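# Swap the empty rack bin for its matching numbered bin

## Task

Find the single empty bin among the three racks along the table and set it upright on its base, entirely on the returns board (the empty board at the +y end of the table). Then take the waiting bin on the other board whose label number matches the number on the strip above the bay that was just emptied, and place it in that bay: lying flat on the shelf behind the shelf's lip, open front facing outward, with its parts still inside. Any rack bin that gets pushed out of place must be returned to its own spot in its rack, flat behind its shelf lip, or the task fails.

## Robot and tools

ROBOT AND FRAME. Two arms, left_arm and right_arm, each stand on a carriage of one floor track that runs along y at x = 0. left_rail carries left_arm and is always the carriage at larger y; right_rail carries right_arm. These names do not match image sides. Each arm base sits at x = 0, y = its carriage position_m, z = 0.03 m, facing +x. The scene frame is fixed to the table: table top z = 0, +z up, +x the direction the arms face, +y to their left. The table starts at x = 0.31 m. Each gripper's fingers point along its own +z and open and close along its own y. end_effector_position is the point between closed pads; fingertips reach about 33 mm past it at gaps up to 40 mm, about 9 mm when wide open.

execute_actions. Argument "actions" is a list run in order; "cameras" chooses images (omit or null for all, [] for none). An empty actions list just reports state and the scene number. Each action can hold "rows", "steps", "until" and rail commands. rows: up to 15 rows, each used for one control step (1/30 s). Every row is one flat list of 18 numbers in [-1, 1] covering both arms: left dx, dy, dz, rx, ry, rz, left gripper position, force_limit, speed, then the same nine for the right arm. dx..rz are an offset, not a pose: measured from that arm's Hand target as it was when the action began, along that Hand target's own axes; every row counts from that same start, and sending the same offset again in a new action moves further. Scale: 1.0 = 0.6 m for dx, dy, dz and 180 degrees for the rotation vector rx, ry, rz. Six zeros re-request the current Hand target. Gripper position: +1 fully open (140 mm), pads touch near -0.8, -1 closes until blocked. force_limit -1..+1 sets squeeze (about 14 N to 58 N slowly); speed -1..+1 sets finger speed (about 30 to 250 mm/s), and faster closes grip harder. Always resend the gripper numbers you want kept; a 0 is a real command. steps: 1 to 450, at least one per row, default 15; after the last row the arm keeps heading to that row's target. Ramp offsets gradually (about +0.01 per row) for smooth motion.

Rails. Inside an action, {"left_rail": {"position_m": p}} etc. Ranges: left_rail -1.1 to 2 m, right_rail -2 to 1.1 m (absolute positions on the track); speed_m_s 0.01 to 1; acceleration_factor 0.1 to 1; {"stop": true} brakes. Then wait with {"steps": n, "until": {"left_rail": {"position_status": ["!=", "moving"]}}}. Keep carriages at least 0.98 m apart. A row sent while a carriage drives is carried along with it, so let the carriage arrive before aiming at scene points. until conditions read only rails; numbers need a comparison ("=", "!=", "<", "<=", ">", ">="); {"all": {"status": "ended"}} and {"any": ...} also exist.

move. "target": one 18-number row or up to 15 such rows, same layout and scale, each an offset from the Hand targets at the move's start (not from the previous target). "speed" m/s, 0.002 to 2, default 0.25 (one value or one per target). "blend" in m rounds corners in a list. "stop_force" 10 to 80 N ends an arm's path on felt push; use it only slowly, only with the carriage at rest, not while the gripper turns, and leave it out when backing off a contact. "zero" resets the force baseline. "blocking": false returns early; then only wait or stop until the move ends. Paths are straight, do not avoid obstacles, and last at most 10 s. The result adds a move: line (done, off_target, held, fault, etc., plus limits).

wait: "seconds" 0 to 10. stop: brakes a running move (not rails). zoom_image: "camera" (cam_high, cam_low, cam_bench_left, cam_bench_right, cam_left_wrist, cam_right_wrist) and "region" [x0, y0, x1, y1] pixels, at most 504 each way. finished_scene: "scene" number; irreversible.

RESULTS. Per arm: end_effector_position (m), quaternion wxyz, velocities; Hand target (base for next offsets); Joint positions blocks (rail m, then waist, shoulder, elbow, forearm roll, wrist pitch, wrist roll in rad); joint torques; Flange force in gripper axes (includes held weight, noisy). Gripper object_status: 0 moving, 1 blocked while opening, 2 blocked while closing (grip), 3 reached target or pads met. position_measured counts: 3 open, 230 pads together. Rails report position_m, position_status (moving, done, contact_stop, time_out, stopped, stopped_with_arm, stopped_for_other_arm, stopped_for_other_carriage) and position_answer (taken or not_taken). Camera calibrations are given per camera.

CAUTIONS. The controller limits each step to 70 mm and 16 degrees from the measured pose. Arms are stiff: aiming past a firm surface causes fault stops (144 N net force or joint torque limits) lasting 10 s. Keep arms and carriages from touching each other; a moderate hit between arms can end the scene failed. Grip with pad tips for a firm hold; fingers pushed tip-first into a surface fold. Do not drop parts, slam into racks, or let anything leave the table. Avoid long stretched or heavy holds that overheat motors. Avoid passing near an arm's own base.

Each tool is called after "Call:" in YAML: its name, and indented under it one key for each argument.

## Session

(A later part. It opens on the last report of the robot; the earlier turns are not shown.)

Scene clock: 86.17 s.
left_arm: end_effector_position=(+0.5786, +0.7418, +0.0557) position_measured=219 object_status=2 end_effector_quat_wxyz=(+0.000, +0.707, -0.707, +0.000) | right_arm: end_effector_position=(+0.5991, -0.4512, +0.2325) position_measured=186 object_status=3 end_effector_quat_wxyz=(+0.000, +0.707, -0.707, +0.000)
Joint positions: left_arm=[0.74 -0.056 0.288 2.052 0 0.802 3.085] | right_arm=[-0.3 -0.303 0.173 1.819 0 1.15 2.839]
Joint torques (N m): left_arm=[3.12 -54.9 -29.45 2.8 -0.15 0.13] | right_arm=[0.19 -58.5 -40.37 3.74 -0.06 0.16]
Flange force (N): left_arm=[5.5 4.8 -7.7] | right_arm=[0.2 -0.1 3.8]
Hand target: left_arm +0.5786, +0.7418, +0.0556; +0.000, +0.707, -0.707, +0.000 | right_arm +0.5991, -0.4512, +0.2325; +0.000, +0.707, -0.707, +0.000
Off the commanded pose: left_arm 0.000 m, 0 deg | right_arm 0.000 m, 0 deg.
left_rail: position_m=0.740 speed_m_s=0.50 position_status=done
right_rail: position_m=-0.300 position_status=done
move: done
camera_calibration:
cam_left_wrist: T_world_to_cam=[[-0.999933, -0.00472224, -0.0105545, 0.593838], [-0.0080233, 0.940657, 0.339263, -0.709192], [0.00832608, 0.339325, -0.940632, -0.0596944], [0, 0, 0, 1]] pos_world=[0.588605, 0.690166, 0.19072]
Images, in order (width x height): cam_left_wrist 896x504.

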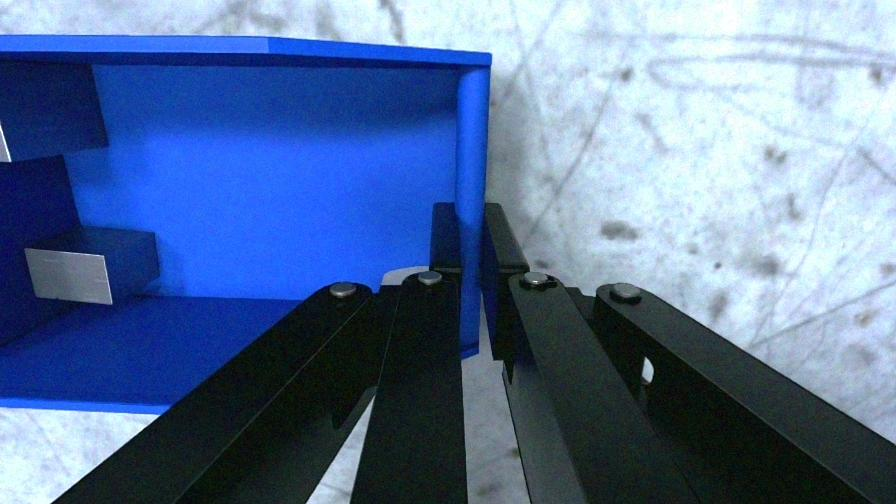

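Call:
move:
  target: [0,0,0.0035,0,0,0,-1,1,-1,0,0,0,0,0,0,-0.45,-1,-1]
  cameras: []

Call:
execute_actions:
  actions:
    - {"rows":[[0,0,0,0,0,0,-0.45,-1,-1,0,0,0,0,0,0,-0.45,-1,-1]],"steps":45}
  cameras: []

Call:
move:
  target: [0,0,-0.35,0,0,0,-0.45,1,-1,0,0,0,0,0,0,-0.45,-1,-1]
  speed: 0.2
  cameras: ["cam_left_wrist"]

Call:
execute_actions:
  actions:
    - {"left_rail":{"position_m":1.95,"speed_m_s":1,"acceleration_factor":1},"right_rail":{"position_m":0.89},"steps":300,"until":{"all":{"status":"ended"}}}
  cameras: ["cam_right_wrist"]

Scene clock: 87.20 s.
left_arm: end_effector_position=(+0.5786, +0.7418, +0.0536) position_measured=219 object_status=2 end_effector_quat_wxyz=(+0.000, +0.707, -0.707, +0.000) | right_arm: end_effector_position=(+0.5991, -0.4512, +0.2325) position_measured=186 object_status=3 end_effector_quat_wxyz=(+0.000, +0.707, -0.707, +0.000)
Joint positions: left_arm=[0.74 -0.056 0.29 2.054 0 0.798 3.085] | right_arm=[-0.3 -0.303 0.173 1.819 0 1.15 2.839]
Joint torques (N m): left_arm=[2.99 -55.45 -29.48 2.8 -0.08 0.09] | right_arm=[0.12 -58.74 -40.28 3.73 -0.01 0.21]
Flange force (N): left_arm=[4.9 4.6 -6.9] | right_arm=[0.5 -0.6 3.9]
Hand target: left_arm +0.5786, +0.7418, +0.0535; +0.000, +0.707, -0.707, +0.000 | right_arm +0.5991, -0.4512, +0.2325; +0.000, +0.707, -0.707, +0.000
Off the commanded pose: left_arm 0.000 m, 0 deg | right_arm 0.000 m, 0 deg.
left_rail: position_m=0.740 speed_m_s=0.50 position_status=done
right_rail: position_m=-0.300 position_status=done
move: done
No camera images: "cameras" was empty.

Scene clock: 88.90 s.
left_arm: end_effector_position=(+0.5786, +0.7418, +0.0535) position_measured=186 object_status=3 end_effector_quat_wxyz=(+0.000, +0.707, -0.707, +0.000) | right_arm: end_effector_position=(+0.5991, -0.4512, +0.2325) position_measured=186 object_status=3 end_effector_quat_wxyz=(+0.000, +0.707, -0.707, +0.000)
Joint positions: left_arm=[0.74 -0.056 0.29 2.054 0 0.797 3.085] | right_arm=[-0.3 -0.303 0.173 1.819 0 1.15 2.839]
Joint torques (N m): left_arm=[3.06 -55.91 -29.01 2.81 0.12 0.13] | right_arm=[0.29 -58.59 -40.36 3.73 -0.01 0.14]
Flange force (N): left_arm=[5.6 3.2 -6.1] | right_arm=[0.5 -0.1 3.9]
Hand target: left_arm +0.5786, +0.7418, +0.0535; +0.000, +0.707, -0.707, +0.000 | right_arm +0.5991, -0.4512, +0.2325; +0.000, +0.707, -0.707, +0.000
Off the commanded pose: left_arm 0.000 m, 0 deg | right_arm 0.000 m, 0 deg.
left_rail: position_m=0.740 speed_m_s=0.50 position_status=done
right_rail: position_m=-0.300 position_status=done
No camera images: "cameras" was empty.

Scene clock: 90.43 s.
left_arm: end_effector_position=(+0.5786, +0.7419, +0.2635) position_measured=186 object_status=3 end_effector_quat_wxyz=(+0.000, +0.707, -0.707, +0.000) | right_arm: end_effector_position=(+0.5991, -0.4512, +0.2325) position_measured=186 object_status=3 end_effector_quat_wxyz=(+0.000, +0.707, -0.707, +0.000)
Joint positions: left_arm=[0.74 -0.056 0.092 1.852 0 1.198 3.085] | right_arm=[-0.3 -0.303 0.173 1.819 0 1.15 2.839]
Joint torques (N m): left_arm=[2.92 -46.26 -38.29 3.72 -0.03 0.13] | right_arm=[0.17 -58.49 -40.57 3.67 0 0.22]
Flange force (N): left_arm=[5.0 2.3 -3.2] | right_arm=[0.4 0.2 4.2]
Hand target: left_arm +0.5786, +0.7418, +0.2635; +0.000, +0.707, -0.707, +0.000 | right_arm +0.5991, -0.4512, +0.2325; +0.000, +0.707, -0.707, +0.000
Off the commanded pose: left_arm 0.000 m, 0 deg | right_arm 0.000 m, 0 deg.
left_rail: position_m=0.740 speed_m_s=0.50 position_status=done
right_rail: position_m=-0.300 position_status=done
move: done
camera_calibration:
cam_left_wrist: T_world_to_cam=[[-0.999933, -0.00472313, -0.0105548, 0.596033], [-0.00802424, 0.940657, 0.339263, -0.779724], [0.00832608, 0.339325, -0.940632, 0.135863], [0, 0, 0, 1]] pos_world=[0.588605, 0.690166, 0.39862]
Images, in order (width x height): cam_left_wrist 896x504.

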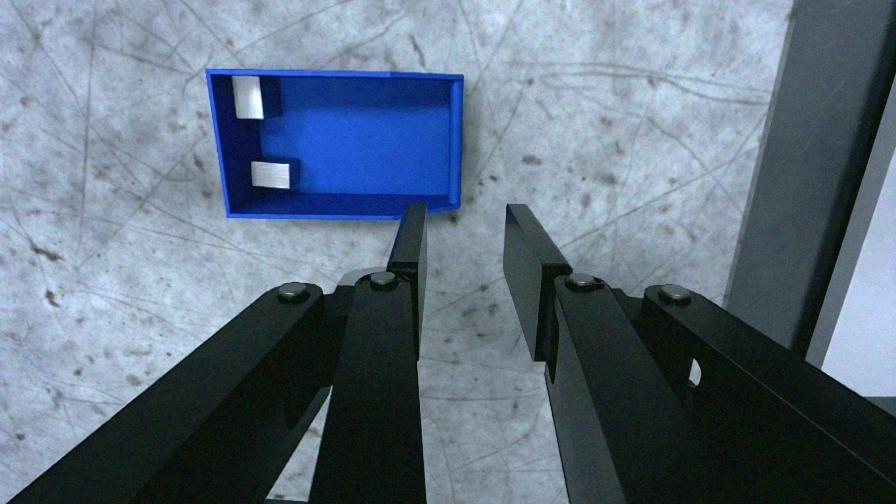

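Scene clock: 93.43 s.
left_arm: end_effector_position=(+0.5786, +1.9518, +0.2636) position_measured=186 object_status=3 end_effector_quat_wxyz=(+0.000, +0.707, -0.707, +0.000) | right_arm: end_effector_position=(+0.5991, -0.1723, +0.2325) position_measured=186 object_status=3 end_effector_quat_wxyz=(+0.000, +0.707, -0.707, +0.000)
Joint positions: left_arm=[1.95 -0.056 0.092 1.852 0 1.198 3.085] | right_arm=[-0.021 -0.303 0.173 1.819 0 1.15 2.839]
Joint torques (N m): left_arm=[3.06 -45.37 -38.23 3.74 0.13 0.15] | right_arm=[0.24 -58.39 -40.42 3.75 -0.06 0.11]
Flange force (N): left_arm=[5.5 3.4 -3.6] | right_arm=[0.3 0.2 3.8]
Hand target: left_arm +0.5786, +1.9518, +0.2635; +0.000, +0.707, -0.707, +0.000 | right_arm +0.5991, -0.1723, +0.2325; +0.000, +0.707, -0.707, +0.000
Tool commands: left_gripper/position=-0.45 left_gripper/force_limit=+1.0 left_gripper/speed=-1.0 right_gripper/position=-0.45 right_gripper/force_limit=-1.0 right_gripper/speed=-1.0
Off the commanded pose: left_arm 0.000 m, 0 deg | right_arm 0.000 m, 0 deg.
left_rail: position_m=1.950 position_status=done
right_rail: position_m=-0.021 position_status=stopped_for_other_carriage position_answer=taken
camera_calibration:
cam_right_wrist: T_world_to_cam=[[-0.999738, -0.0225424, -0.00393158, 0.601328], [-0.0224451, 0.932603, 0.360205, 0.0903987], [-0.00445328, 0.360199, -0.932865, 0.421282], [0, 0, 0, 1]] pos_world=[0.605075, -0.222496, 0.362801]
Images, in order (width x height): cam_right_wrist 896x504.

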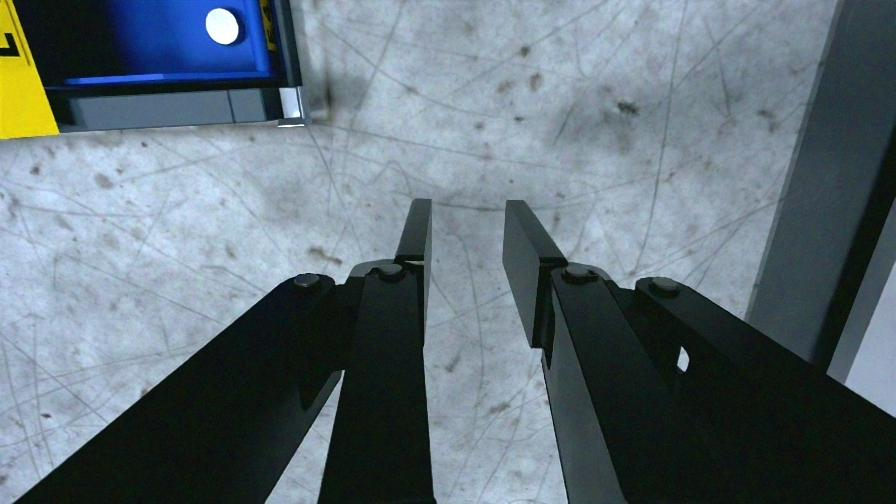

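Call:
execute_actions:
  actions:
    - {"right_rail":{"position_m":0.893},"steps":300,"until":{"all":{"status":"ended"}}}
  cameras: ["cam_right_wrist"]

Scene clock: 96.20 s.
left_arm: end_effector_position=(+0.5786, +1.9518, +0.2636) position_measured=186 object_status=3 end_effector_quat_wxyz=(+0.000, +0.707, -0.707, +0.000) | right_arm: end_effector_position=(+0.5991, +0.7417, +0.2325) position_measured=186 object_status=3 end_effector_quat_wxyz=(+0.000, +0.707, -0.707, +0.000)
Joint positions: left_arm=[1.95 -0.056 0.092 1.852 0 1.198 3.085] | right_arm=[0.893 -0.303 0.173 1.819 0 1.15 2.839]
Joint torques (N m): left_arm=[2.93 -45.3 -38.14 3.71 0.15 0.11] | right_arm=[0.51 -58.61 -40.34 3.73 -0.09 0.23]
Flange force (N): left_arm=[5.2 3.5 -3.8] | right_arm=[0.9 -0.1 3.8]
Hand target: left_arm +0.5786, +1.9518, +0.2635; +0.000, +0.707, -0.707, +0.000 | right_arm +0.5991, +0.7418, +0.2325; +0.000, +0.707, -0.707, +0.000
Tool commands: left_gripper/position=-0.45 left_gripper/force_limit=+1.0 left_gripper/speed=-1.0 right_gripper/position=-0.45 right_gripper/force_limit=-1.0 right_gripper/speed=-1.0
Off the commanded pose: left_arm 0.000 m, 0 deg | right_arm 0.000 m, 0 deg.
left_rail: position_m=1.950 position_status=done
right_rail: position_m=0.893 position_status=done
camera_calibration:
cam_right_wrist: T_world_to_cam=[[-0.99974, -0.0224489, -0.00389631, 0.621855], [-0.0223452, 0.932605, 0.360205, -0.762063], [-0.00445248, 0.360199, -0.932865, 0.0920597], [0, 0, 0, 1]] pos_world=[0.605075, 0.691504, 0.362801]
Images, in order (width x height): cam_right_wrist 896x504.

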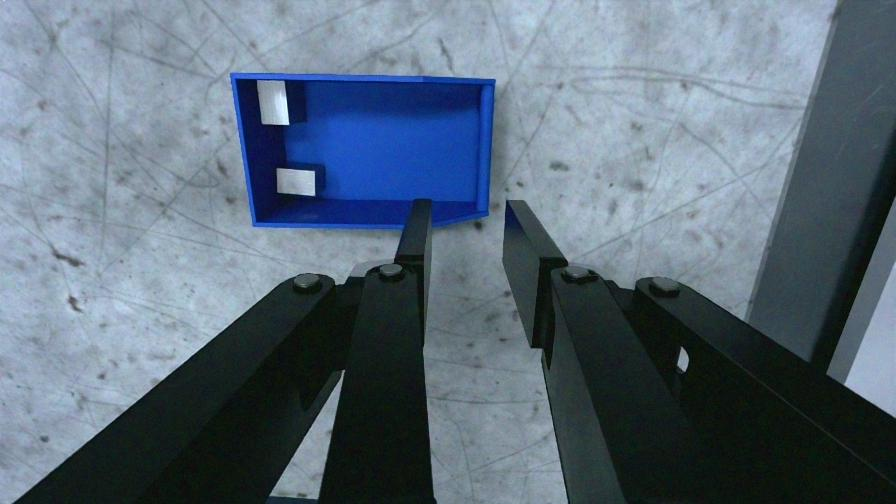

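Call:
move:
  target:
    - [0,0,0,0,0,0,-0.45,1,-1,-0,0.036,0.2,0,0,0,-0.45,-1,-1]
    - [0,0,0,0,0,0,-0.45,1,-1,0.0162,0.036,0.3025,0,0,0,-0.45,-1,-1]
  speed: 0.12
  cameras: []

Call:
execute_actions:
  actions:
    - {"rows":[[0,0,0,0,0,0,-0.45,1,-1,0,0,0,0,0,0,-1,-1,-1]],"steps":65}
    - {"rows":[[0,0,0,0,0,0,-0.45,1,-1,0,0,0,0,0,0,-0.98,1,-1]],"steps":30}
  cameras: ["cam_right_wrist"]

Call:
move:
  target: [0,0,0,0,0,0,-0.45,1,-1,0,0,-0.12,0,0,0,-0.98,1,-1]
  speed: 0.05
  cameras: ["cam_right_wrist"]

Scene clock: 99.00 s.
left_arm: end_effector_position=(+0.5786, +1.9518, +0.2636) position_measured=186 object_status=3 end_effector_quat_wxyz=(+0.000, +0.707, -0.707, +0.000) | right_arm: end_effector_position=(+0.5775, +0.7321, +0.0510) position_measured=186 object_status=3 end_effector_quat_wxyz=(+0.000, +0.707, -0.707, +0.000)
Joint positions: left_arm=[1.95 -0.056 0.092 1.852 0 1.198 3.085] | right_arm=[0.893 -0.329 0.321 2.016 0 0.805 2.812]
Joint torques (N m): left_arm=[2.91 -45.32 -38.19 3.74 0.16 0.14] | right_arm=[0.56 -65.33 -32.44 2.92 -0.09 0.15]
Flange force (N): left_arm=[5.3 3.5 -3.6] | right_arm=[0.9 1.1 4.1]
Hand target: left_arm +0.5786, +1.9518, +0.2635; +0.000, +0.707, -0.707, +0.000 | right_arm +0.5775, +0.7321, +0.0510; +0.000, +0.707, -0.707, +0.000
Off the commanded pose: left_arm 0.000 m, 0 deg | right_arm 0.000 m, 0 deg.
left_rail: position_m=1.950 position_status=done
right_rail: position_m=0.893 position_status=done
move: done
No camera images: "cameras" was empty.

Scene clock: 102.37 s.
left_arm: end_effector_position=(+0.5786, +1.9518, +0.2636) position_measured=186 object_status=3 end_effector_quat_wxyz=(+0.000, +0.707, -0.707, +0.000) | right_arm: end_effector_position=(+0.5775, +0.7321, +0.0510) position_measured=219 object_status=2 end_effector_quat_wxyz=(+0.000, +0.707, -0.707, +0.000)
Joint positions: left_arm=[1.95 -0.056 0.092 1.852 0 1.198 3.085] | right_arm=[0.893 -0.329 0.321 2.016 0 0.805 2.812]
Joint torques (N m): left_arm=[2.96 -45.35 -38.06 3.66 0.14 0.13] | right_arm=[0.5 -54.4 -25.33 2.87 -0.35 0.18]
Flange force (N): left_arm=[5.2 3.3 -3.9] | right_arm=[0.7 1.3 -14.3]
Flange force at the end of the 1st action (N): left_arm=[4.9 3.6 -3.8] | right_arm=[1.5 -0.7 -0.8]
Hand target: left_arm +0.5786, +1.9518, +0.2635; +0.000, +0.707, -0.707, +0.000 | right_arm +0.5775, +0.7321, +0.0510; +0.000, +0.707, -0.707, +0.000
Off the commanded pose: left_arm 0.000 m, 0 deg | right_arm 0.000 m, 0 deg.
left_rail: position_m=1.950 position_status=done
right_rail: position_m=0.893 position_status=done
camera_calibration:
cam_right_wrist: T_world_to_cam=[[-0.999738, -0.0225424, -0.00393158, 0.599407], [-0.0224451, 0.932603, 0.360205, -0.688155], [-0.00445328, 0.360199, -0.932865, -0.0738934], [0, 0, 0, 1]] pos_world=[0.583475, 0.681904, 0.181301]
Images, in order (width x height): cam_right_wrist 896x504.

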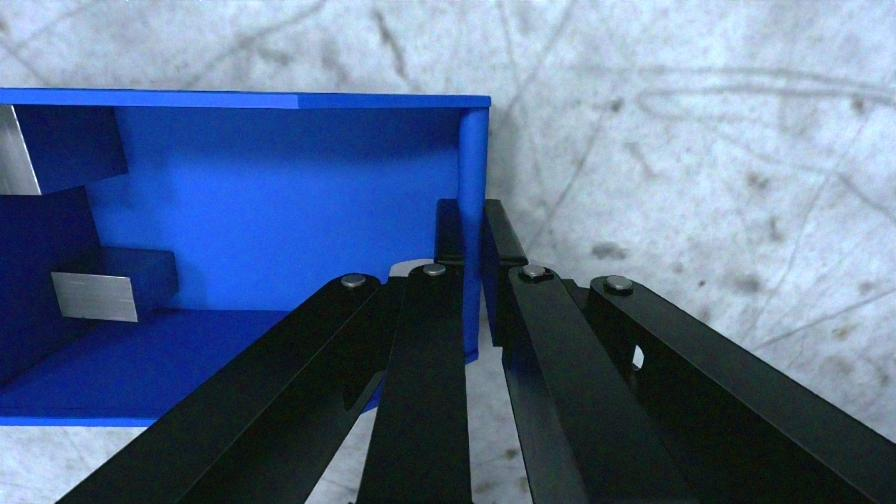

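Scene clock: 104.13 s.
left_arm: end_effector_position=(+0.5786, +1.9518, +0.2636) position_measured=186 object_status=3 end_effector_quat_wxyz=(+0.000, +0.707, -0.707, +0.000) | right_arm: end_effector_position=(+0.5775, +0.7321, +0.1229) position_measured=219 object_status=2 end_effector_quat_wxyz=(+0.000, +0.707, -0.707, +0.000)
Joint positions: left_arm=[1.95 -0.056 0.092 1.852 0 1.198 3.085] | right_arm=[0.893 -0.329 0.239 1.962 0 0.941 2.812]
Joint torques (N m): left_arm=[2.76 -45.54 -38.1 3.7 0.13 0.15] | right_arm=[0.42 -64.86 -38.27 3.35 -0.5 0.11]
Flange force (N): left_arm=[5.1 3.0 -3.7] | right_arm=[1.0 -1.1 9.4]
Hand target: left_arm +0.5786, +1.9518, +0.2635; +0.000, +0.707, -0.707, +0.000 | right_arm +0.5775, +0.7321, +0.1230; +0.000, +0.707, -0.707, +0.000
Off the commanded pose: left_arm 0.000 m, 0 deg | right_arm 0.000 m, 0 deg.
left_rail: position_m=1.950 position_status=done
right_rail: position_m=0.893 position_status=done
move: done
camera_calibration:
cam_right_wrist: T_world_to_cam=[[-0.999738, -0.0225424, -0.00393158, 0.59969], [-0.0224451, 0.932603, 0.360205, -0.71409], [-0.00445328, 0.360199, -0.932865, -0.00672712], [0, 0, 0, 1]] pos_world=[0.583475, 0.681904, 0.253301]
Images, in order (width x height): cam_right_wrist 896x504.

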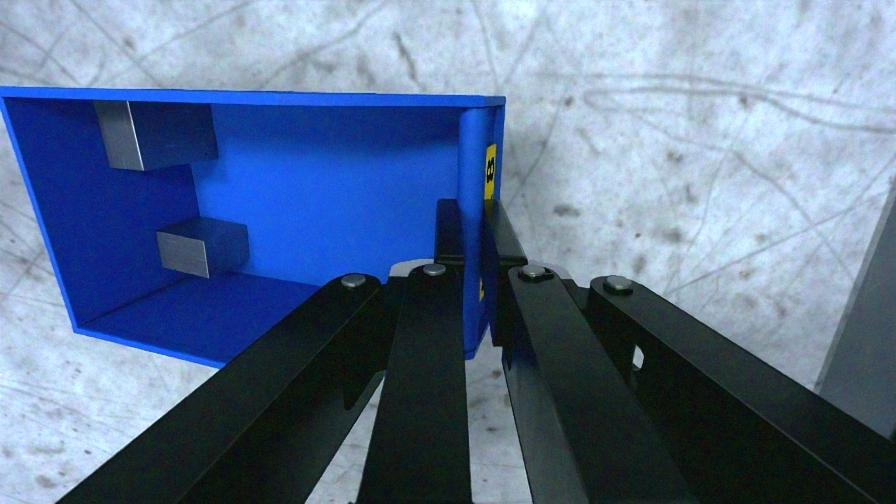

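Call:
move:
  target: [0,0,0,0,0,0,-0.45,1,-1,0,0,0.11,0,0,0,-0.98,1,-1]
  speed: 0.02
  stop_force: 10
  cameras: ["cam_right_wrist"]

Scene clock: 108.47 s.
left_arm: end_effector_position=(+0.5786, +1.9518, +0.2635) position_measured=186 object_status=3 end_effector_quat_wxyz=(+0.000, +0.707, -0.707, +0.000) | right_arm: end_effector_position=(+0.5775, +0.7321, +0.0570) position_measured=219 object_status=2 end_effector_quat_wxyz=(+0.000, +0.707, -0.707, +0.000)
Joint positions: left_arm=[1.95 -0.056 0.092 1.852 0 1.198 3.085] | right_arm=[0.893 -0.329 0.313 2.012 0 0.816 2.812]
Joint torques (N m): left_arm=[2.84 -45.31 -38.13 3.69 0.15 0.14] | right_arm=[0.75 -64.69 -32.7 3.05 -0.24 0.22]
Flange force (N): left_arm=[5.0 3.5 -3.8] | right_arm=[1.5 1.3 3.6]
Hand target: left_arm +0.5786, +1.9518, +0.2635; +0.000, +0.707, -0.707, +0.000 | right_arm +0.5775, +0.7321, +0.0570; +0.000, +0.707, -0.707, +0.000
Off the commanded pose: left_arm 0.000 m, 0 deg | right_arm 0.000 m, 0 deg.
left_rail: position_m=1.950 position_status=done
right_rail: position_m=0.893 position_status=done
move: done
camera_calibration:
cam_right_wrist: T_world_to_cam=[[-0.999738, -0.0225424, -0.00393158, 0.599431], [-0.0224451, 0.932603, 0.360205, -0.690316], [-0.00445328, 0.360199, -0.932865, -0.0682962], [0, 0, 0, 1]] pos_world=[0.583475, 0.681904, 0.187301]
Images, in order (width x height): cam_right_wrist 896x504.

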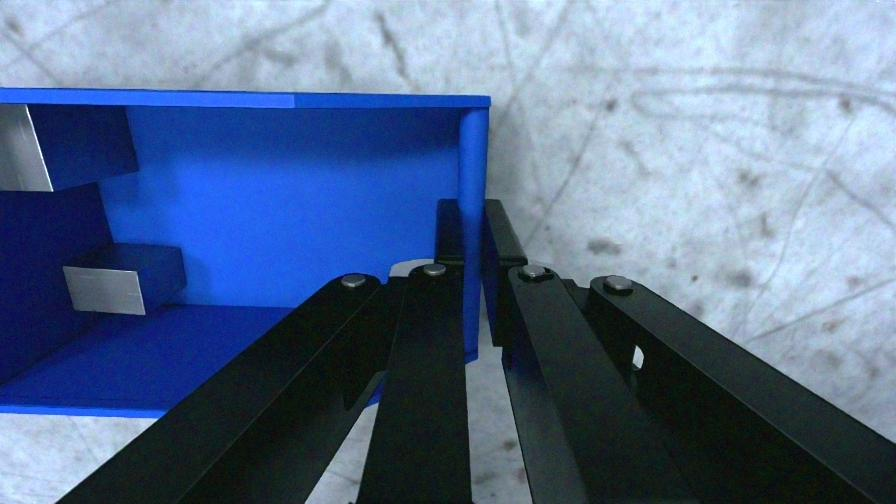

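Call:
execute_actions:
  actions:
    - {"rows":[[0,0,0,0,0,0,-0.45,1,-1,0,0,0,0,0,0,-0.45,1,0]],"steps":40}
    - {"rows":[[0,0,0,0,0,0,-0.45,1,-1,0,0,0.008,0,0,0,-0.45,1,0]],"steps":20}
    - {"rows":[[0,0,0,0,0,0,-0.45,1,-1,0,0,0,0,0,0,-1,1,1]],"steps":60}
  cameras: ["cam_right_wrist"]

Call:
move:
  target: [0,0,0,0,0,0,-0.45,1,-1,0,0,-0.1,0,0,0,-1,1,1]
  speed: 0.05
  cameras: ["cam_right_wrist"]

Scene clock: 113.00 s.
left_arm: end_effector_position=(+0.5786, +1.9518, +0.2635) position_measured=186 object_status=3 end_effector_quat_wxyz=(+0.000, +0.707, -0.707, +0.000) | right_arm: end_effector_position=(+0.5775, +0.7321, +0.0522) position_measured=222 object_status=2 end_effector_quat_wxyz=(+0.000, +0.707, -0.707, +0.000)
Joint positions: left_arm=[1.95 -0.056 0.092 1.852 0 1.198 3.085] | right_arm=[0.893 -0.329 0.319 2.015 0 0.807 2.812]
Joint torques (N m): left_arm=[2.92 -45.33 -38.19 3.72 0.14 0.14] | right_arm=[-0.12 -51.1 -22.96 2.98 -0.41 0.16]
Flange force (N): left_arm=[4.9 3.6 -3.7] | right_arm=[-0.4 0.5 -20.0]
Flange force at the end of the 1st action (N): left_arm=[5.2 3.7 -3.9] | right_arm=[-0.3 0.5 3.3]
Flange force at the end of the 2nd action (N): left_arm=[5.3 3.4 -3.7] | right_arm=[0.3 0.4 3.8]
Hand target: left_arm +0.5786, +1.9518, +0.2635; +0.000, +0.707, -0.707, +0.000 | right_arm +0.5775, +0.7321, +0.0522; +0.000, +0.707, -0.707, +0.000
Off the commanded pose: left_arm 0.000 m, 0 deg | right_arm 0.000 m, 0 deg.
left_rail: position_m=1.950 position_status=done
right_rail: position_m=0.893 position_status=done
camera_calibration:
cam_right_wrist: T_world_to_cam=[[-0.999738, -0.0225424, -0.00393158, 0.599412], [-0.0224451, 0.932603, 0.360205, -0.688587], [-0.00445328, 0.360199, -0.932865, -0.0727739], [0, 0, 0, 1]] pos_world=[0.583475, 0.681904, 0.182501]
Images, in order (width x height): cam_right_wrist 896x504.

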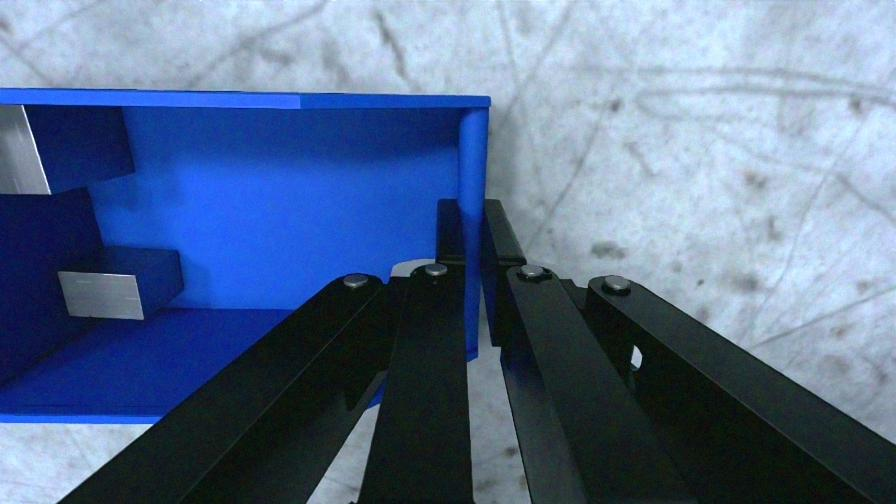

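Scene clock: 114.53 s.
left_arm: end_effector_position=(+0.5786, +1.9518, +0.2635) position_measured=186 object_status=3 end_effector_quat_wxyz=(+0.000, +0.707, -0.707, +0.000) | right_arm: end_effector_position=(+0.5775, +0.7321, +0.1121) position_measured=222 object_status=2 end_effector_quat_wxyz=(+0.000, +0.707, -0.707, +0.000)
Joint positions: left_arm=[1.95 -0.056 0.092 1.852 0 1.198 3.085] | right_arm=[0.893 -0.329 0.25 1.971 0 0.92 2.812]
Joint torques (N m): left_arm=[3.04 -45.11 -38.23 3.7 0.14 0.14] | right_arm=[0.11 -64.83 -38.79 3.3 -0.42 0.18]
Flange force (N): left_arm=[5.6 3.9 -3.8] | right_arm=[-0.4 1.5 10.0]
Hand target: left_arm +0.5786, +1.9518, +0.2635; +0.000, +0.707, -0.707, +0.000 | right_arm +0.5775, +0.7321, +0.1122; +0.000, +0.707, -0.707, +0.000
Off the commanded pose: left_arm 0.000 m, 0 deg | right_arm 0.000 m, 0 deg.
left_rail: position_m=1.950 position_status=done
right_rail: position_m=0.893 position_status=done
move: done
camera_calibration:
cam_right_wrist: T_world_to_cam=[[-0.999738, -0.0225424, -0.00393158, 0.599648], [-0.0224451, 0.932603, 0.360205, -0.7102], [-0.00445328, 0.360199, -0.932865, -0.0168021], [0, 0, 0, 1]] pos_world=[0.583475, 0.681904, 0.242501]
Images, in order (width x height): cam_right_wrist 896x504.

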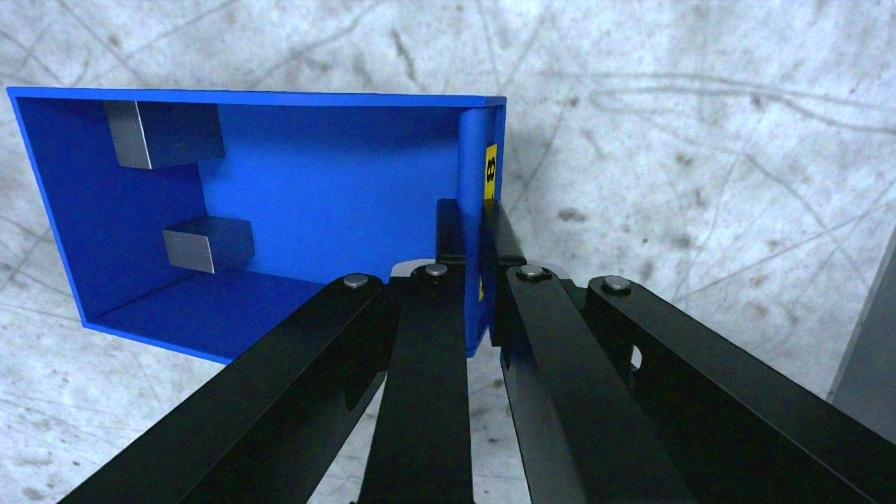

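Call:
move:
  target: [0,0,0,0,0,0,-0.45,1,-1,0,0,-0.03,0.117,0,0,-1,1,1]
  speed: 0.1
  cameras: ["cam_right_wrist","cam_bench_left"]

Call:
zoom_image:
  camera: "cam_bench_left"
  region: [120, 220, 330, 360]

Scene clock: 117.37 s.
left_arm: end_effector_position=(+0.5786, +1.9518, +0.2635) position_measured=186 object_status=3 end_effector_quat_wxyz=(+0.000, +0.707, -0.707, +0.000) | right_arm: end_effector_position=(+0.5775, +0.7321, +0.1302) position_measured=222 object_status=2 end_effector_quat_wxyz=(-0.129, +0.695, -0.695, +0.129)
Joint positions: left_arm=[1.95 -0.056 0.092 1.852 0 1.198 3.085] | right_arm=[0.893 -0.409 0.091 2.179 0.277 0.55 2.519]
Joint torques (N m): left_arm=[2.87 -45.51 -38.23 3.7 0.17 0.14] | right_arm=[-0.03 -47.59 -38.77 3.64 -1.86 0.38]
Flange force (N): left_arm=[4.9 3.4 -3.6] | right_arm=[0.2 4.4 6.9]
Hand target: left_arm +0.5786, +1.9518, +0.2635; +0.000, +0.707, -0.707, +0.000 | right_arm +0.5775, +0.7321, +0.1302; -0.129, +0.695, -0.695, +0.129
Off the commanded pose: left_arm 0.000 m, 0 deg | right_arm 0.000 m, 0 deg.
left_rail: position_m=1.950 position_status=done
right_rail: position_m=0.893 position_status=done
move: done
camera_calibration:
cam_right_wrist: T_world_to_cam=[[-0.931571, -0.022516, -0.362861, 0.607073], [-0.150312, 0.932634, 0.328024, -0.638684], [0.33103, 0.36012, -0.8722, -0.201534], [0, 0, 0, 1]] pos_world=[0.536245, 0.681904, 0.254008]
Images, in order (width x height): cam_bench_left 896x504, cam_right_wrist 896x504.

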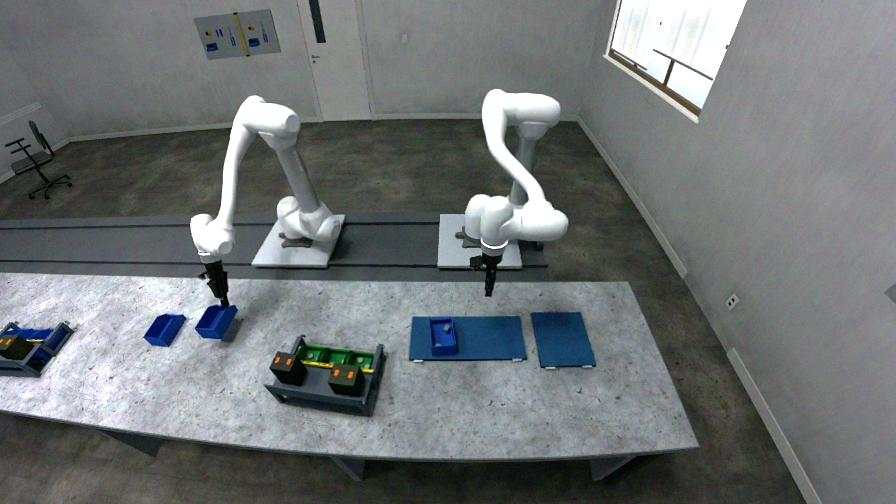

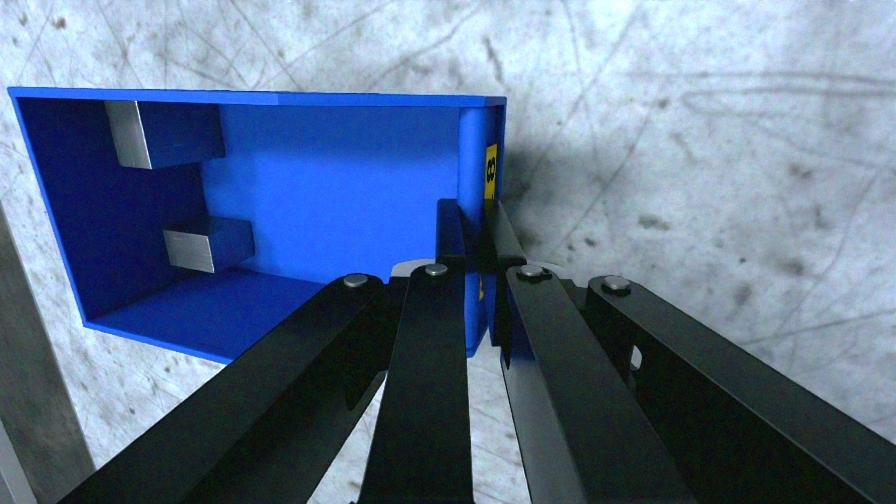

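Scaled by 2.400 from the camera's 896x504 image, which has a finer 1280x720 frame.

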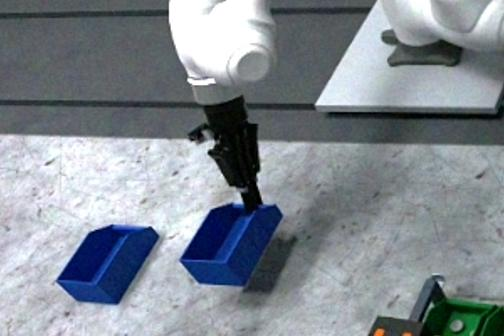

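Call:
move:
  target: [0,0,0,0,0,0,-0.45,1,-1,0,0.0388,0.1012,0,0,0,-1,1,1]
  speed: 0.1
  cameras: []

Call:
move:
  target: [0,0,0,0,0,0,-0.45,1,-1,0,0.0095,0.0249,0,0,0,-1,1,1]
  speed: 0.01
  stop_force: 10
  cameras: ["cam_right_wrist"]

Scene clock: 118.80 s.
left_arm: end_effector_position=(+0.5786, +1.9518, +0.2635) position_measured=186 object_status=3 end_effector_quat_wxyz=(+0.000, +0.707, -0.707, +0.000) | right_arm: end_effector_position=(+0.5776, +0.7321, +0.0652) position_measured=222 object_status=2 end_effector_quat_wxyz=(-0.129, +0.695, -0.695, +0.129)
Joint positions: left_arm=[1.95 -0.056 0.092 1.852 0 1.198 3.085] | right_arm=[0.893 -0.409 0.181 2.231 0.363 0.414 2.422]
Joint torques (N m): left_arm=[2.97 -45.26 -38.15 3.69 0.18 0.13] | right_arm=[-0.29 -54.71 -34.77 3.08 -1.94 0.38]
Flange force (N): left_arm=[5.2 3.6 -3.8] | right_arm=[0.3 3.6 9.6]
Hand target: left_arm +0.5786, +1.9518, +0.2635; +0.000, +0.707, -0.707, +0.000 | right_arm +0.5776, +0.7321, +0.0651; -0.129, +0.695, -0.695, +0.129
Off the commanded pose: left_arm 0.000 m, 0 deg | right_arm 0.000 m, 0 deg.
left_rail: position_m=1.950 position_status=done
right_rail: position_m=0.893 position_status=done
move: done
No camera images: "cameras" was empty.

Scene clock: 120.70 s.
left_arm: end_effector_position=(+0.5786, +1.9518, +0.2635) position_measured=186 object_status=3 end_effector_quat_wxyz=(+0.000, +0.707, -0.707, +0.000) | right_arm: end_effector_position=(+0.5777, +0.7320, +0.0524) position_measured=222 object_status=2 end_effector_quat_wxyz=(-0.129, +0.695, -0.695, +0.129)
Joint positions: left_arm=[1.95 -0.056 0.092 1.852 0 1.198 3.085] | right_arm=[0.893 -0.409 0.201 2.24 0.388 0.387 2.395]
Joint torques (N m): left_arm=[2.6 -45.4 -38.07 3.69 0.15 0.13] | right_arm=[-0.27 -44.55 -26.59 2.31 -0.74 0.3]
Flange force (N): left_arm=[4.9 3.2 -3.8] | right_arm=[0.5 -0.3 -8.8]
Hand target: left_arm +0.5786, +1.9518, +0.2635; +0.000, +0.707, -0.707, +0.000 | right_arm +0.5777, +0.7320, +0.0524; -0.129, +0.695, -0.695, +0.129 (not the last commanded pose)
Off the commanded pose: left_arm 0.000 m, 0 deg | right_arm 0.003 m, 0 deg.
left_rail: position_m=1.950 position_status=done
right_rail: position_m=0.893 position_status=done
move: contact (right_arm)
camera_calibration:
cam_right_wrist: T_world_to_cam=[[-0.931474, -0.0224521, -0.363115, 0.578977], [-0.150302, 0.932683, 0.32789, -0.613054], [0.331309, 0.359997, -0.872144, -0.269499], [0, 0, 0, 1]] pos_world=[0.536446, 0.681804, 0.176207]
Images, in order (width x height): cam_right_wrist 896x504.

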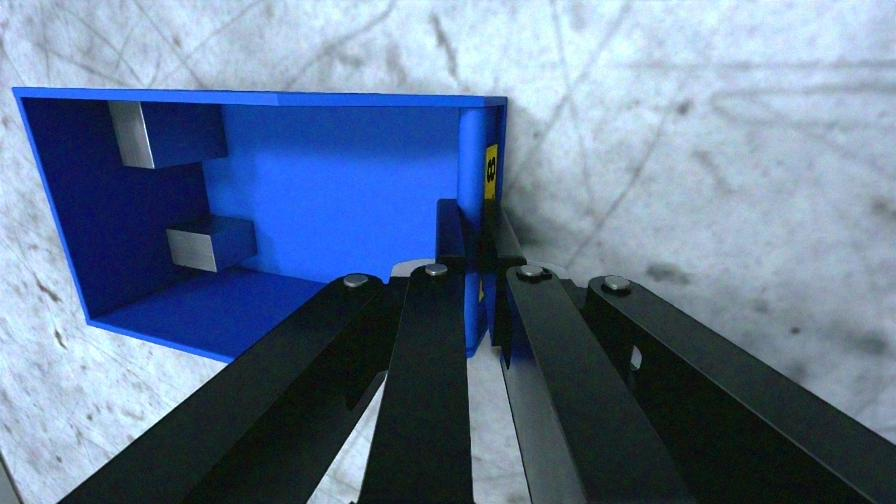

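Call:
move:
  target: [0,0,0,0,0,0,-0.45,1,-1,0,-0.0895,-0.2335,0,0,0,-1,1,1]
  speed: 0.12
  cameras: []

Call:
execute_actions:
  actions:
    - {"right_rail":{"position_m":-1.99,"speed_m_s":0.7,"acceleration_factor":0.4},"left_rail":{"position_m":0.45},"steps":400,"until":{"all":{"status":"ended"}}}
  cameras: ["cam_right_wrist","cam_left_wrist"]

Scene clock: 122.67 s.
left_arm: end_effector_position=(+0.5786, +1.9518, +0.2635) position_measured=186 object_status=3 end_effector_quat_wxyz=(+0.000, +0.707, -0.707, +0.000) | right_arm: end_effector_position=(+0.5774, +0.7320, +0.2023) position_measured=222 object_status=2 end_effector_quat_wxyz=(-0.129, +0.695, -0.695, +0.129)
Joint positions: left_arm=[1.95 -0.056 0.092 1.852 0 1.198 3.085] | right_arm=[0.893 -0.409 0.01 2.106 0.224 0.698 2.584]
Joint torques (N m): left_arm=[3.13 -45.35 -38.18 3.68 0.15 0.14] | right_arm=[0.05 -43.9 -43.56 4.15 -2.11 0.3]
Flange force (N): left_arm=[5.6 3.5 -3.8] | right_arm=[0.9 4.7 8.9]
Hand target: left_arm +0.5786, +1.9518, +0.2635; +0.000, +0.707, -0.707, +0.000 | right_arm +0.5775, +0.7320, +0.2024; -0.129, +0.695, -0.695, +0.129
Off the commanded pose: left_arm 0.000 m, 0 deg | right_arm 0.000 m, 0 deg.
left_rail: position_m=1.950 position_status=done
right_rail: position_m=0.893 position_status=done
move: done
No camera images: "cameras" was empty.

Scene clock: 129.73 s.
left_arm: end_effector_position=(+0.5786, +1.7757, +0.2635) position_measured=186 object_status=3 end_effector_quat_wxyz=(+0.000, +0.707, -0.707, +0.000) | right_arm: end_effector_position=(+0.5775, -2.1509, +0.2024) position_measured=222 object_status=2 end_effector_quat_wxyz=(-0.129, +0.695, -0.695, +0.129)
Joint positions: left_arm=[1.774 -0.056 0.092 1.852 0 1.198 3.085] | right_arm=[-1.99 -0.409 0.01 2.106 0.224 0.698 2.584]
Joint torques (N m): left_arm=[2.85 -45.37 -38.13 3.71 0.13 0.12] | right_arm=[-0.44 -43.08 -42.93 4.06 -1.92 0.28]
Flange force (N): left_arm=[4.9 3.4 -3.8] | right_arm=[-0.7 4.2 7.8]
Hand target: left_arm +0.5786, +1.7757, +0.2635; +0.000, +0.707, -0.707, +0.000 | right_arm +0.5775, -2.1509, +0.2024; -0.129, +0.695, -0.695, +0.129
Tool commands: left_gripper/position=-0.45 left_gripper/force_limit=+1.0 left_gripper/speed=-1.0 right_gripper/position=-1.0 right_gripper/force_limit=+1.0 right_gripper/speed=+1.0
Off the commanded pose: left_arm 0.000 m, 0 deg | right_arm 0.000 m, 0 deg.
left_rail: position_m=1.774 position_status=stopped_for_other_carriage position_answer=taken
right_rail: position_m=-1.990 speed_m_s=0.70 position_status=done
camera_calibration:
cam_left_wrist: T_world_to_cam=[[-0.999933, -0.00472224, -0.0105545, 0.600914], [-0.0080233, 0.940657, 0.339263, -1.75218], [0.00832608, 0.339325, -0.940632, -0.214931], [0, 0, 0, 1]] pos_world=[0.588605, 1.72397, 0.39862]
cam_right_wrist: T_world_to_cam=[[-0.931509, -0.0224503, -0.363024, 0.568524], [-0.150303, 0.932645, 0.327997, 2.02645], [0.331209, 0.360096, -0.872142, 0.899497], [0, 0, 0, 1]] pos_world=[0.536245, -2.2011, 0.326208]
Images, in order (width x height): cam_left_wrist 896x504, cam_right_wrist 896x504.

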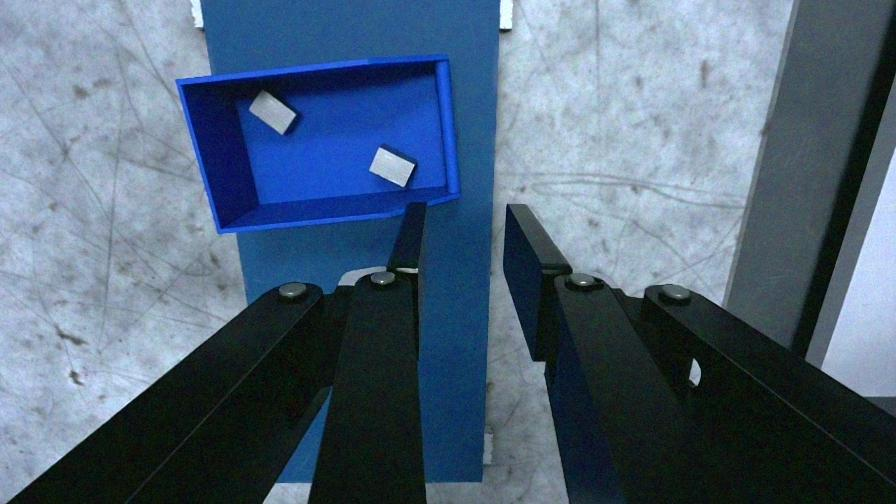

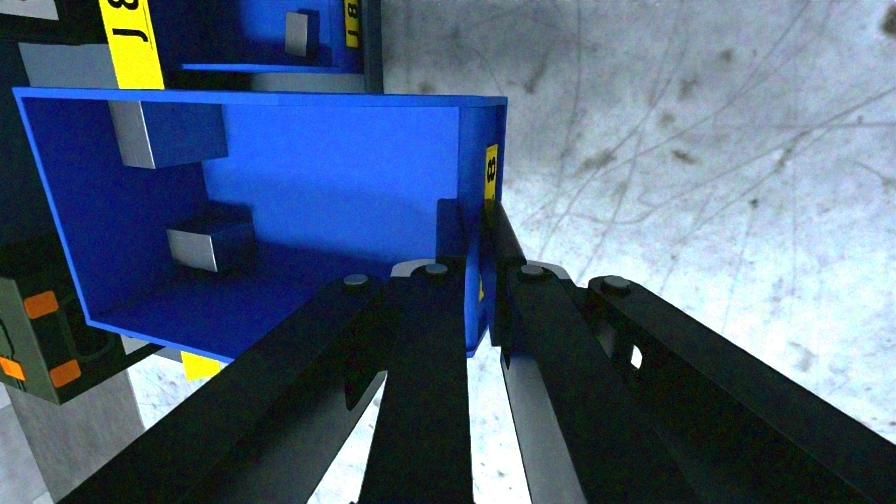

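Call:
move:
  target:
    - [0,0,0,0,0,0,-0.45,1,-1,0,0.0584,-0.0224,0,0,0,-1,1,1]
    - [0,0,0,0,0,0,-0.45,1,-1,0,0.1329,0.1721,0,0,0,-1,1,1]
  speed: 0.1
  cameras: ["cam_right_wrist"]

Call:
execute_actions:
  actions:
    - {"left_rail":{"position_m":0.397},"steps":400,"until":{"all":{"status":"ended"}}}
  cameras: ["cam_left_wrist"]

Scene clock: 132.50 s.
left_arm: end_effector_position=(+0.5786, +1.7757, +0.2635) position_measured=186 object_status=3 end_effector_quat_wxyz=(+0.000, +0.707, -0.707, +0.000) | right_arm: end_effector_position=(+0.5402, -2.1510, +0.0774) position_measured=222 object_status=2 end_effector_quat_wxyz=(-0.129, +0.695, -0.695, +0.129)
Joint positions: left_arm=[1.774 -0.056 0.092 1.852 0 1.198 3.085] | right_arm=[-1.99 -0.442 0.113 2.283 0.372 0.437 2.386]
Joint torques (N m): left_arm=[2.87 -45.29 -38.07 3.7 0.16 0.15] | right_arm=[0.34 -47.31 -35.36 3.23 -1.84 0.13]
Flange force (N): left_arm=[5.6 3.3 -3.8] | right_arm=[1.2 4.2 8.3]
Hand target: left_arm +0.5786, +1.7757, +0.2635; +0.000, +0.707, -0.707, +0.000 | right_arm +0.5402, -2.1510, +0.0774; -0.129, +0.695, -0.695, +0.129
Off the commanded pose: left_arm 0.000 m, 0 deg | right_arm 0.000 m, 0 deg.
left_rail: position_m=1.774 position_status=stopped_for_other_carriage position_answer=taken
right_rail: position_m=-1.990 speed_m_s=0.70 position_status=done
move: done
camera_calibration:
cam_right_wrist: T_world_to_cam=[[-0.93149, -0.022571, -0.363065, 0.488133], [-0.150424, 0.932642, 0.327951, 2.0619], [0.331208, 0.360097, -0.872142, 0.802835], [0, 0, 0, 1]] pos_world=[0.498945, -2.2011, 0.201207]
Images, in order (width x height): cam_right_wrist 896x504.

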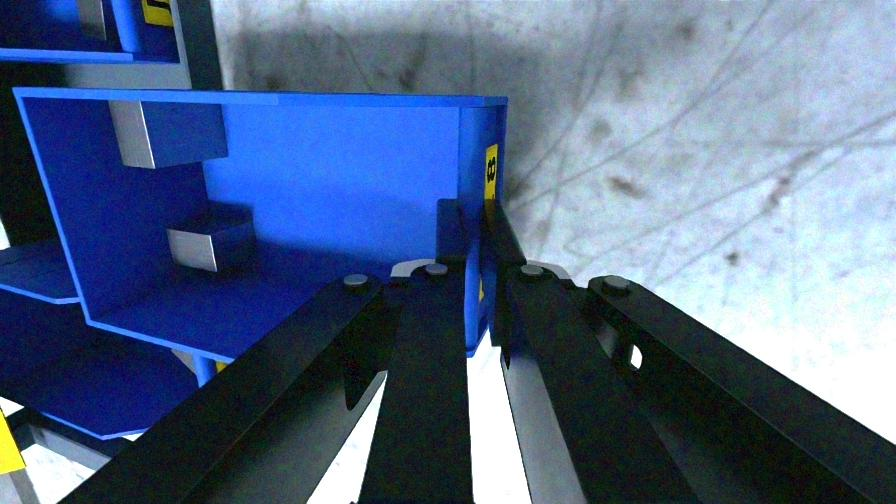

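Scene clock: 135.67 s.
left_arm: end_effector_position=(+0.5786, +0.3988, +0.2636) position_measured=186 object_status=3 end_effector_quat_wxyz=(+0.000, +0.707, -0.707, +0.000) | right_arm: end_effector_position=(+0.5402, -2.1510, +0.0774) position_measured=222 object_status=2 end_effector_quat_wxyz=(-0.129, +0.695, -0.695, +0.129)
Joint positions: left_arm=[0.397 -0.056 0.092 1.852 0 1.198 3.085] | right_arm=[-1.99 -0.442 0.113 2.283 0.372 0.436 2.386]
Joint torques (N m): left_arm=[2.94 -45.16 -38.22 3.73 0.14 0.15] | right_arm=[0.52 -47.75 -35.32 3.14 -1.74 0.19]
Flange force (N): left_arm=[5.5 3.8 -3.8] | right_arm=[1.8 4.2 9.6]
Hand target: left_arm +0.5786, +0.3989, +0.2635; +0.000, +0.707, -0.707, +0.000 | right_arm +0.5402, -2.1510, +0.0774; -0.129, +0.695, -0.695, +0.129
Tool commands: left_gripper/position=-0.45 left_gripper/force_limit=+1.0 left_gripper/speed=-1.0 right_gripper/position=-1.0 right_gripper/force_limit=+1.0 right_gripper/speed=+1.0
Off the commanded pose: left_arm 0.000 m, 0 deg | right_arm 0.000 m, 0 deg.
left_rail: position_m=0.397 position_status=done
right_rail: position_m=-1.990 speed_m_s=0.70 position_status=done
camera_calibration:
cam_left_wrist: T_world_to_cam=[[-0.999933, -0.00472224, -0.0105545, 0.594413], [-0.0080233, 0.940657, 0.339263, -0.457079], [0.00832608, 0.339325, -0.940632, 0.252252], [0, 0, 0, 1]] pos_world=[0.588605, 0.347166, 0.39862]
Images, in order (width x height): cam_left_wrist 896x504.

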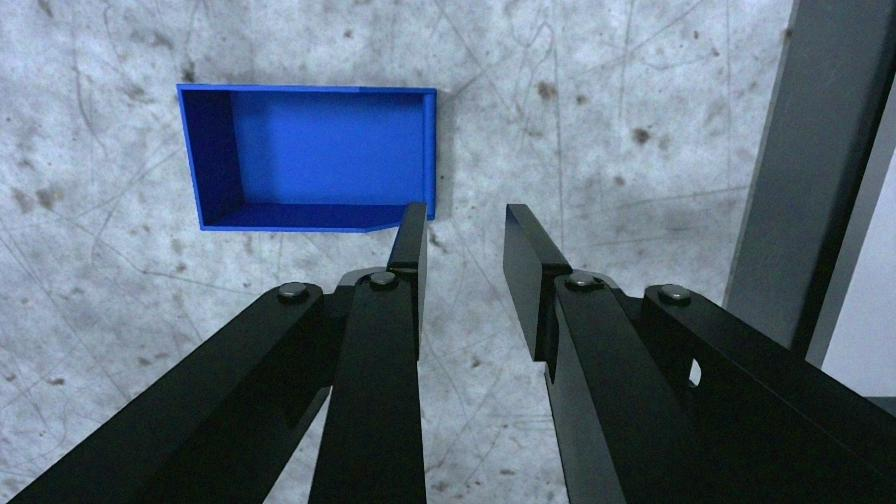

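Call:
move:
  target: [0,0,0,0,0,0,-0.45,1,-1,0,-0.1557,0.0597,0,0,0,-1,1,1]
  speed: 0.05
  stop_force: 15
  cameras: ["cam_right_wrist","cam_bench_right"]

Call:
zoom_image:
  camera: "cam_bench_right"
  region: [110, 240, 350, 420]

Scene clock: 138.80 s.
left_arm: end_effector_position=(+0.5786, +0.3989, +0.2636) position_measured=186 object_status=3 end_effector_quat_wxyz=(+0.000, +0.707, -0.707, +0.000) | right_arm: end_effector_position=(+0.6402, -2.1510, +0.0775) position_measured=222 object_status=2 end_effector_quat_wxyz=(-0.129, +0.695, -0.695, +0.129)
Joint positions: left_arm=[0.397 -0.056 0.092 1.852 0 1.198 3.085] | right_arm=[-1.99 -0.363 0.244 2.115 0.295 0.454 2.534]
Joint torques (N m): left_arm=[3.03 -45.5 -38.13 3.73 0.15 0.12] | right_arm=[0.22 -62.32 -35.96 3.32 -1.98 0.23]
Flange force (N): left_arm=[5.5 3.1 -3.6] | right_arm=[1.2 3.3 8.3]
Hand target: left_arm +0.5786, +0.3989, +0.2635; +0.000, +0.707, -0.707, +0.000 | right_arm +0.6402, -2.1510, +0.0775; -0.129, +0.695, -0.695, +0.129
Off the commanded pose: left_arm 0.000 m, 0 deg | right_arm 0.000 m, 0 deg.
left_rail: position_m=0.397 position_status=done
right_rail: position_m=-1.990 speed_m_s=0.70 position_status=done
move: done
camera_calibration:
cam_right_wrist: T_world_to_cam=[[-0.931509, -0.0224503, -0.363024, 0.581587], [-0.150303, 0.932645, 0.327997, 2.07684], [0.331209, 0.360096, -0.872142, 0.769799], [0, 0, 0, 1]] pos_world=[0.598945, -2.2011, 0.201308]
Images, in order (width x height): cam_bench_right 896x504, cam_right_wrist 896x504.

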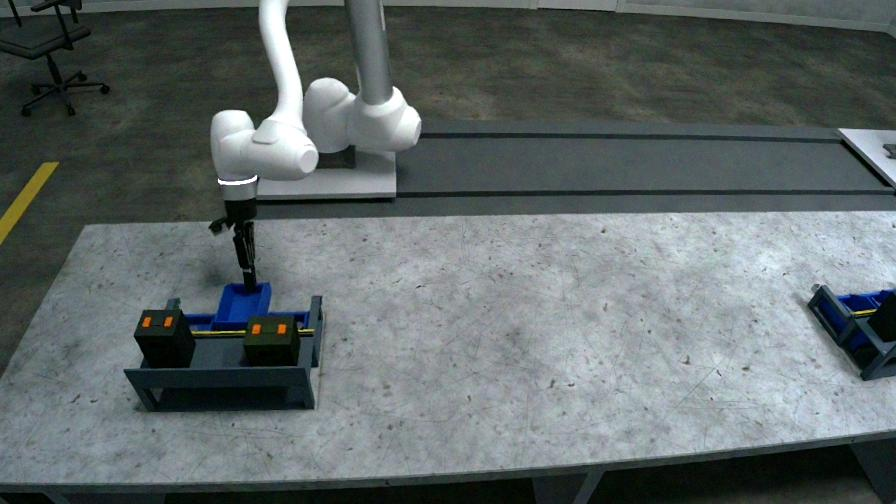

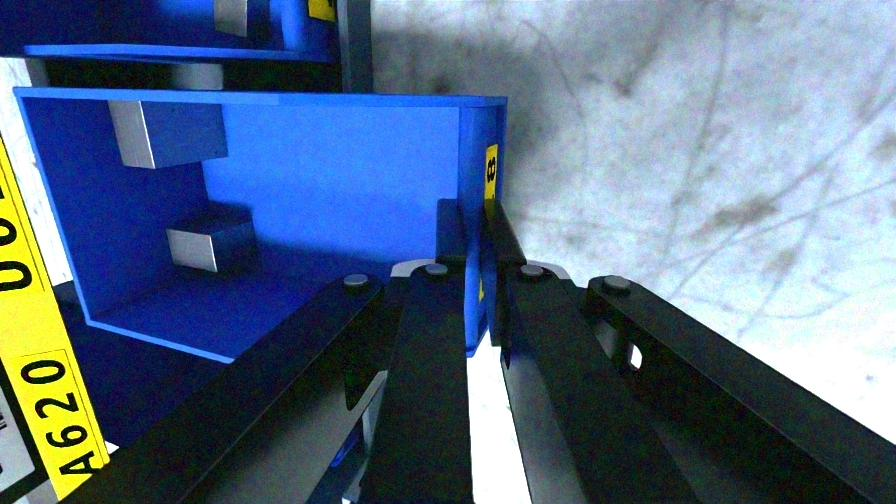

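Scaled by 2.100 from the camera's 896x504 image, which has a finer 1280x720 frame.

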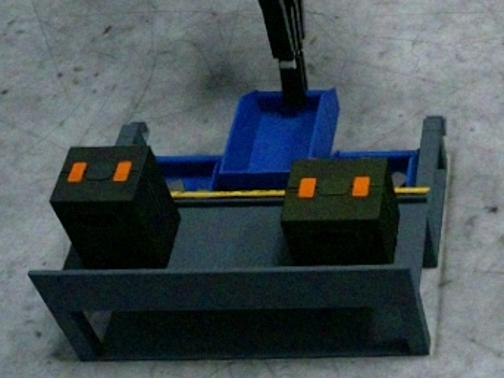

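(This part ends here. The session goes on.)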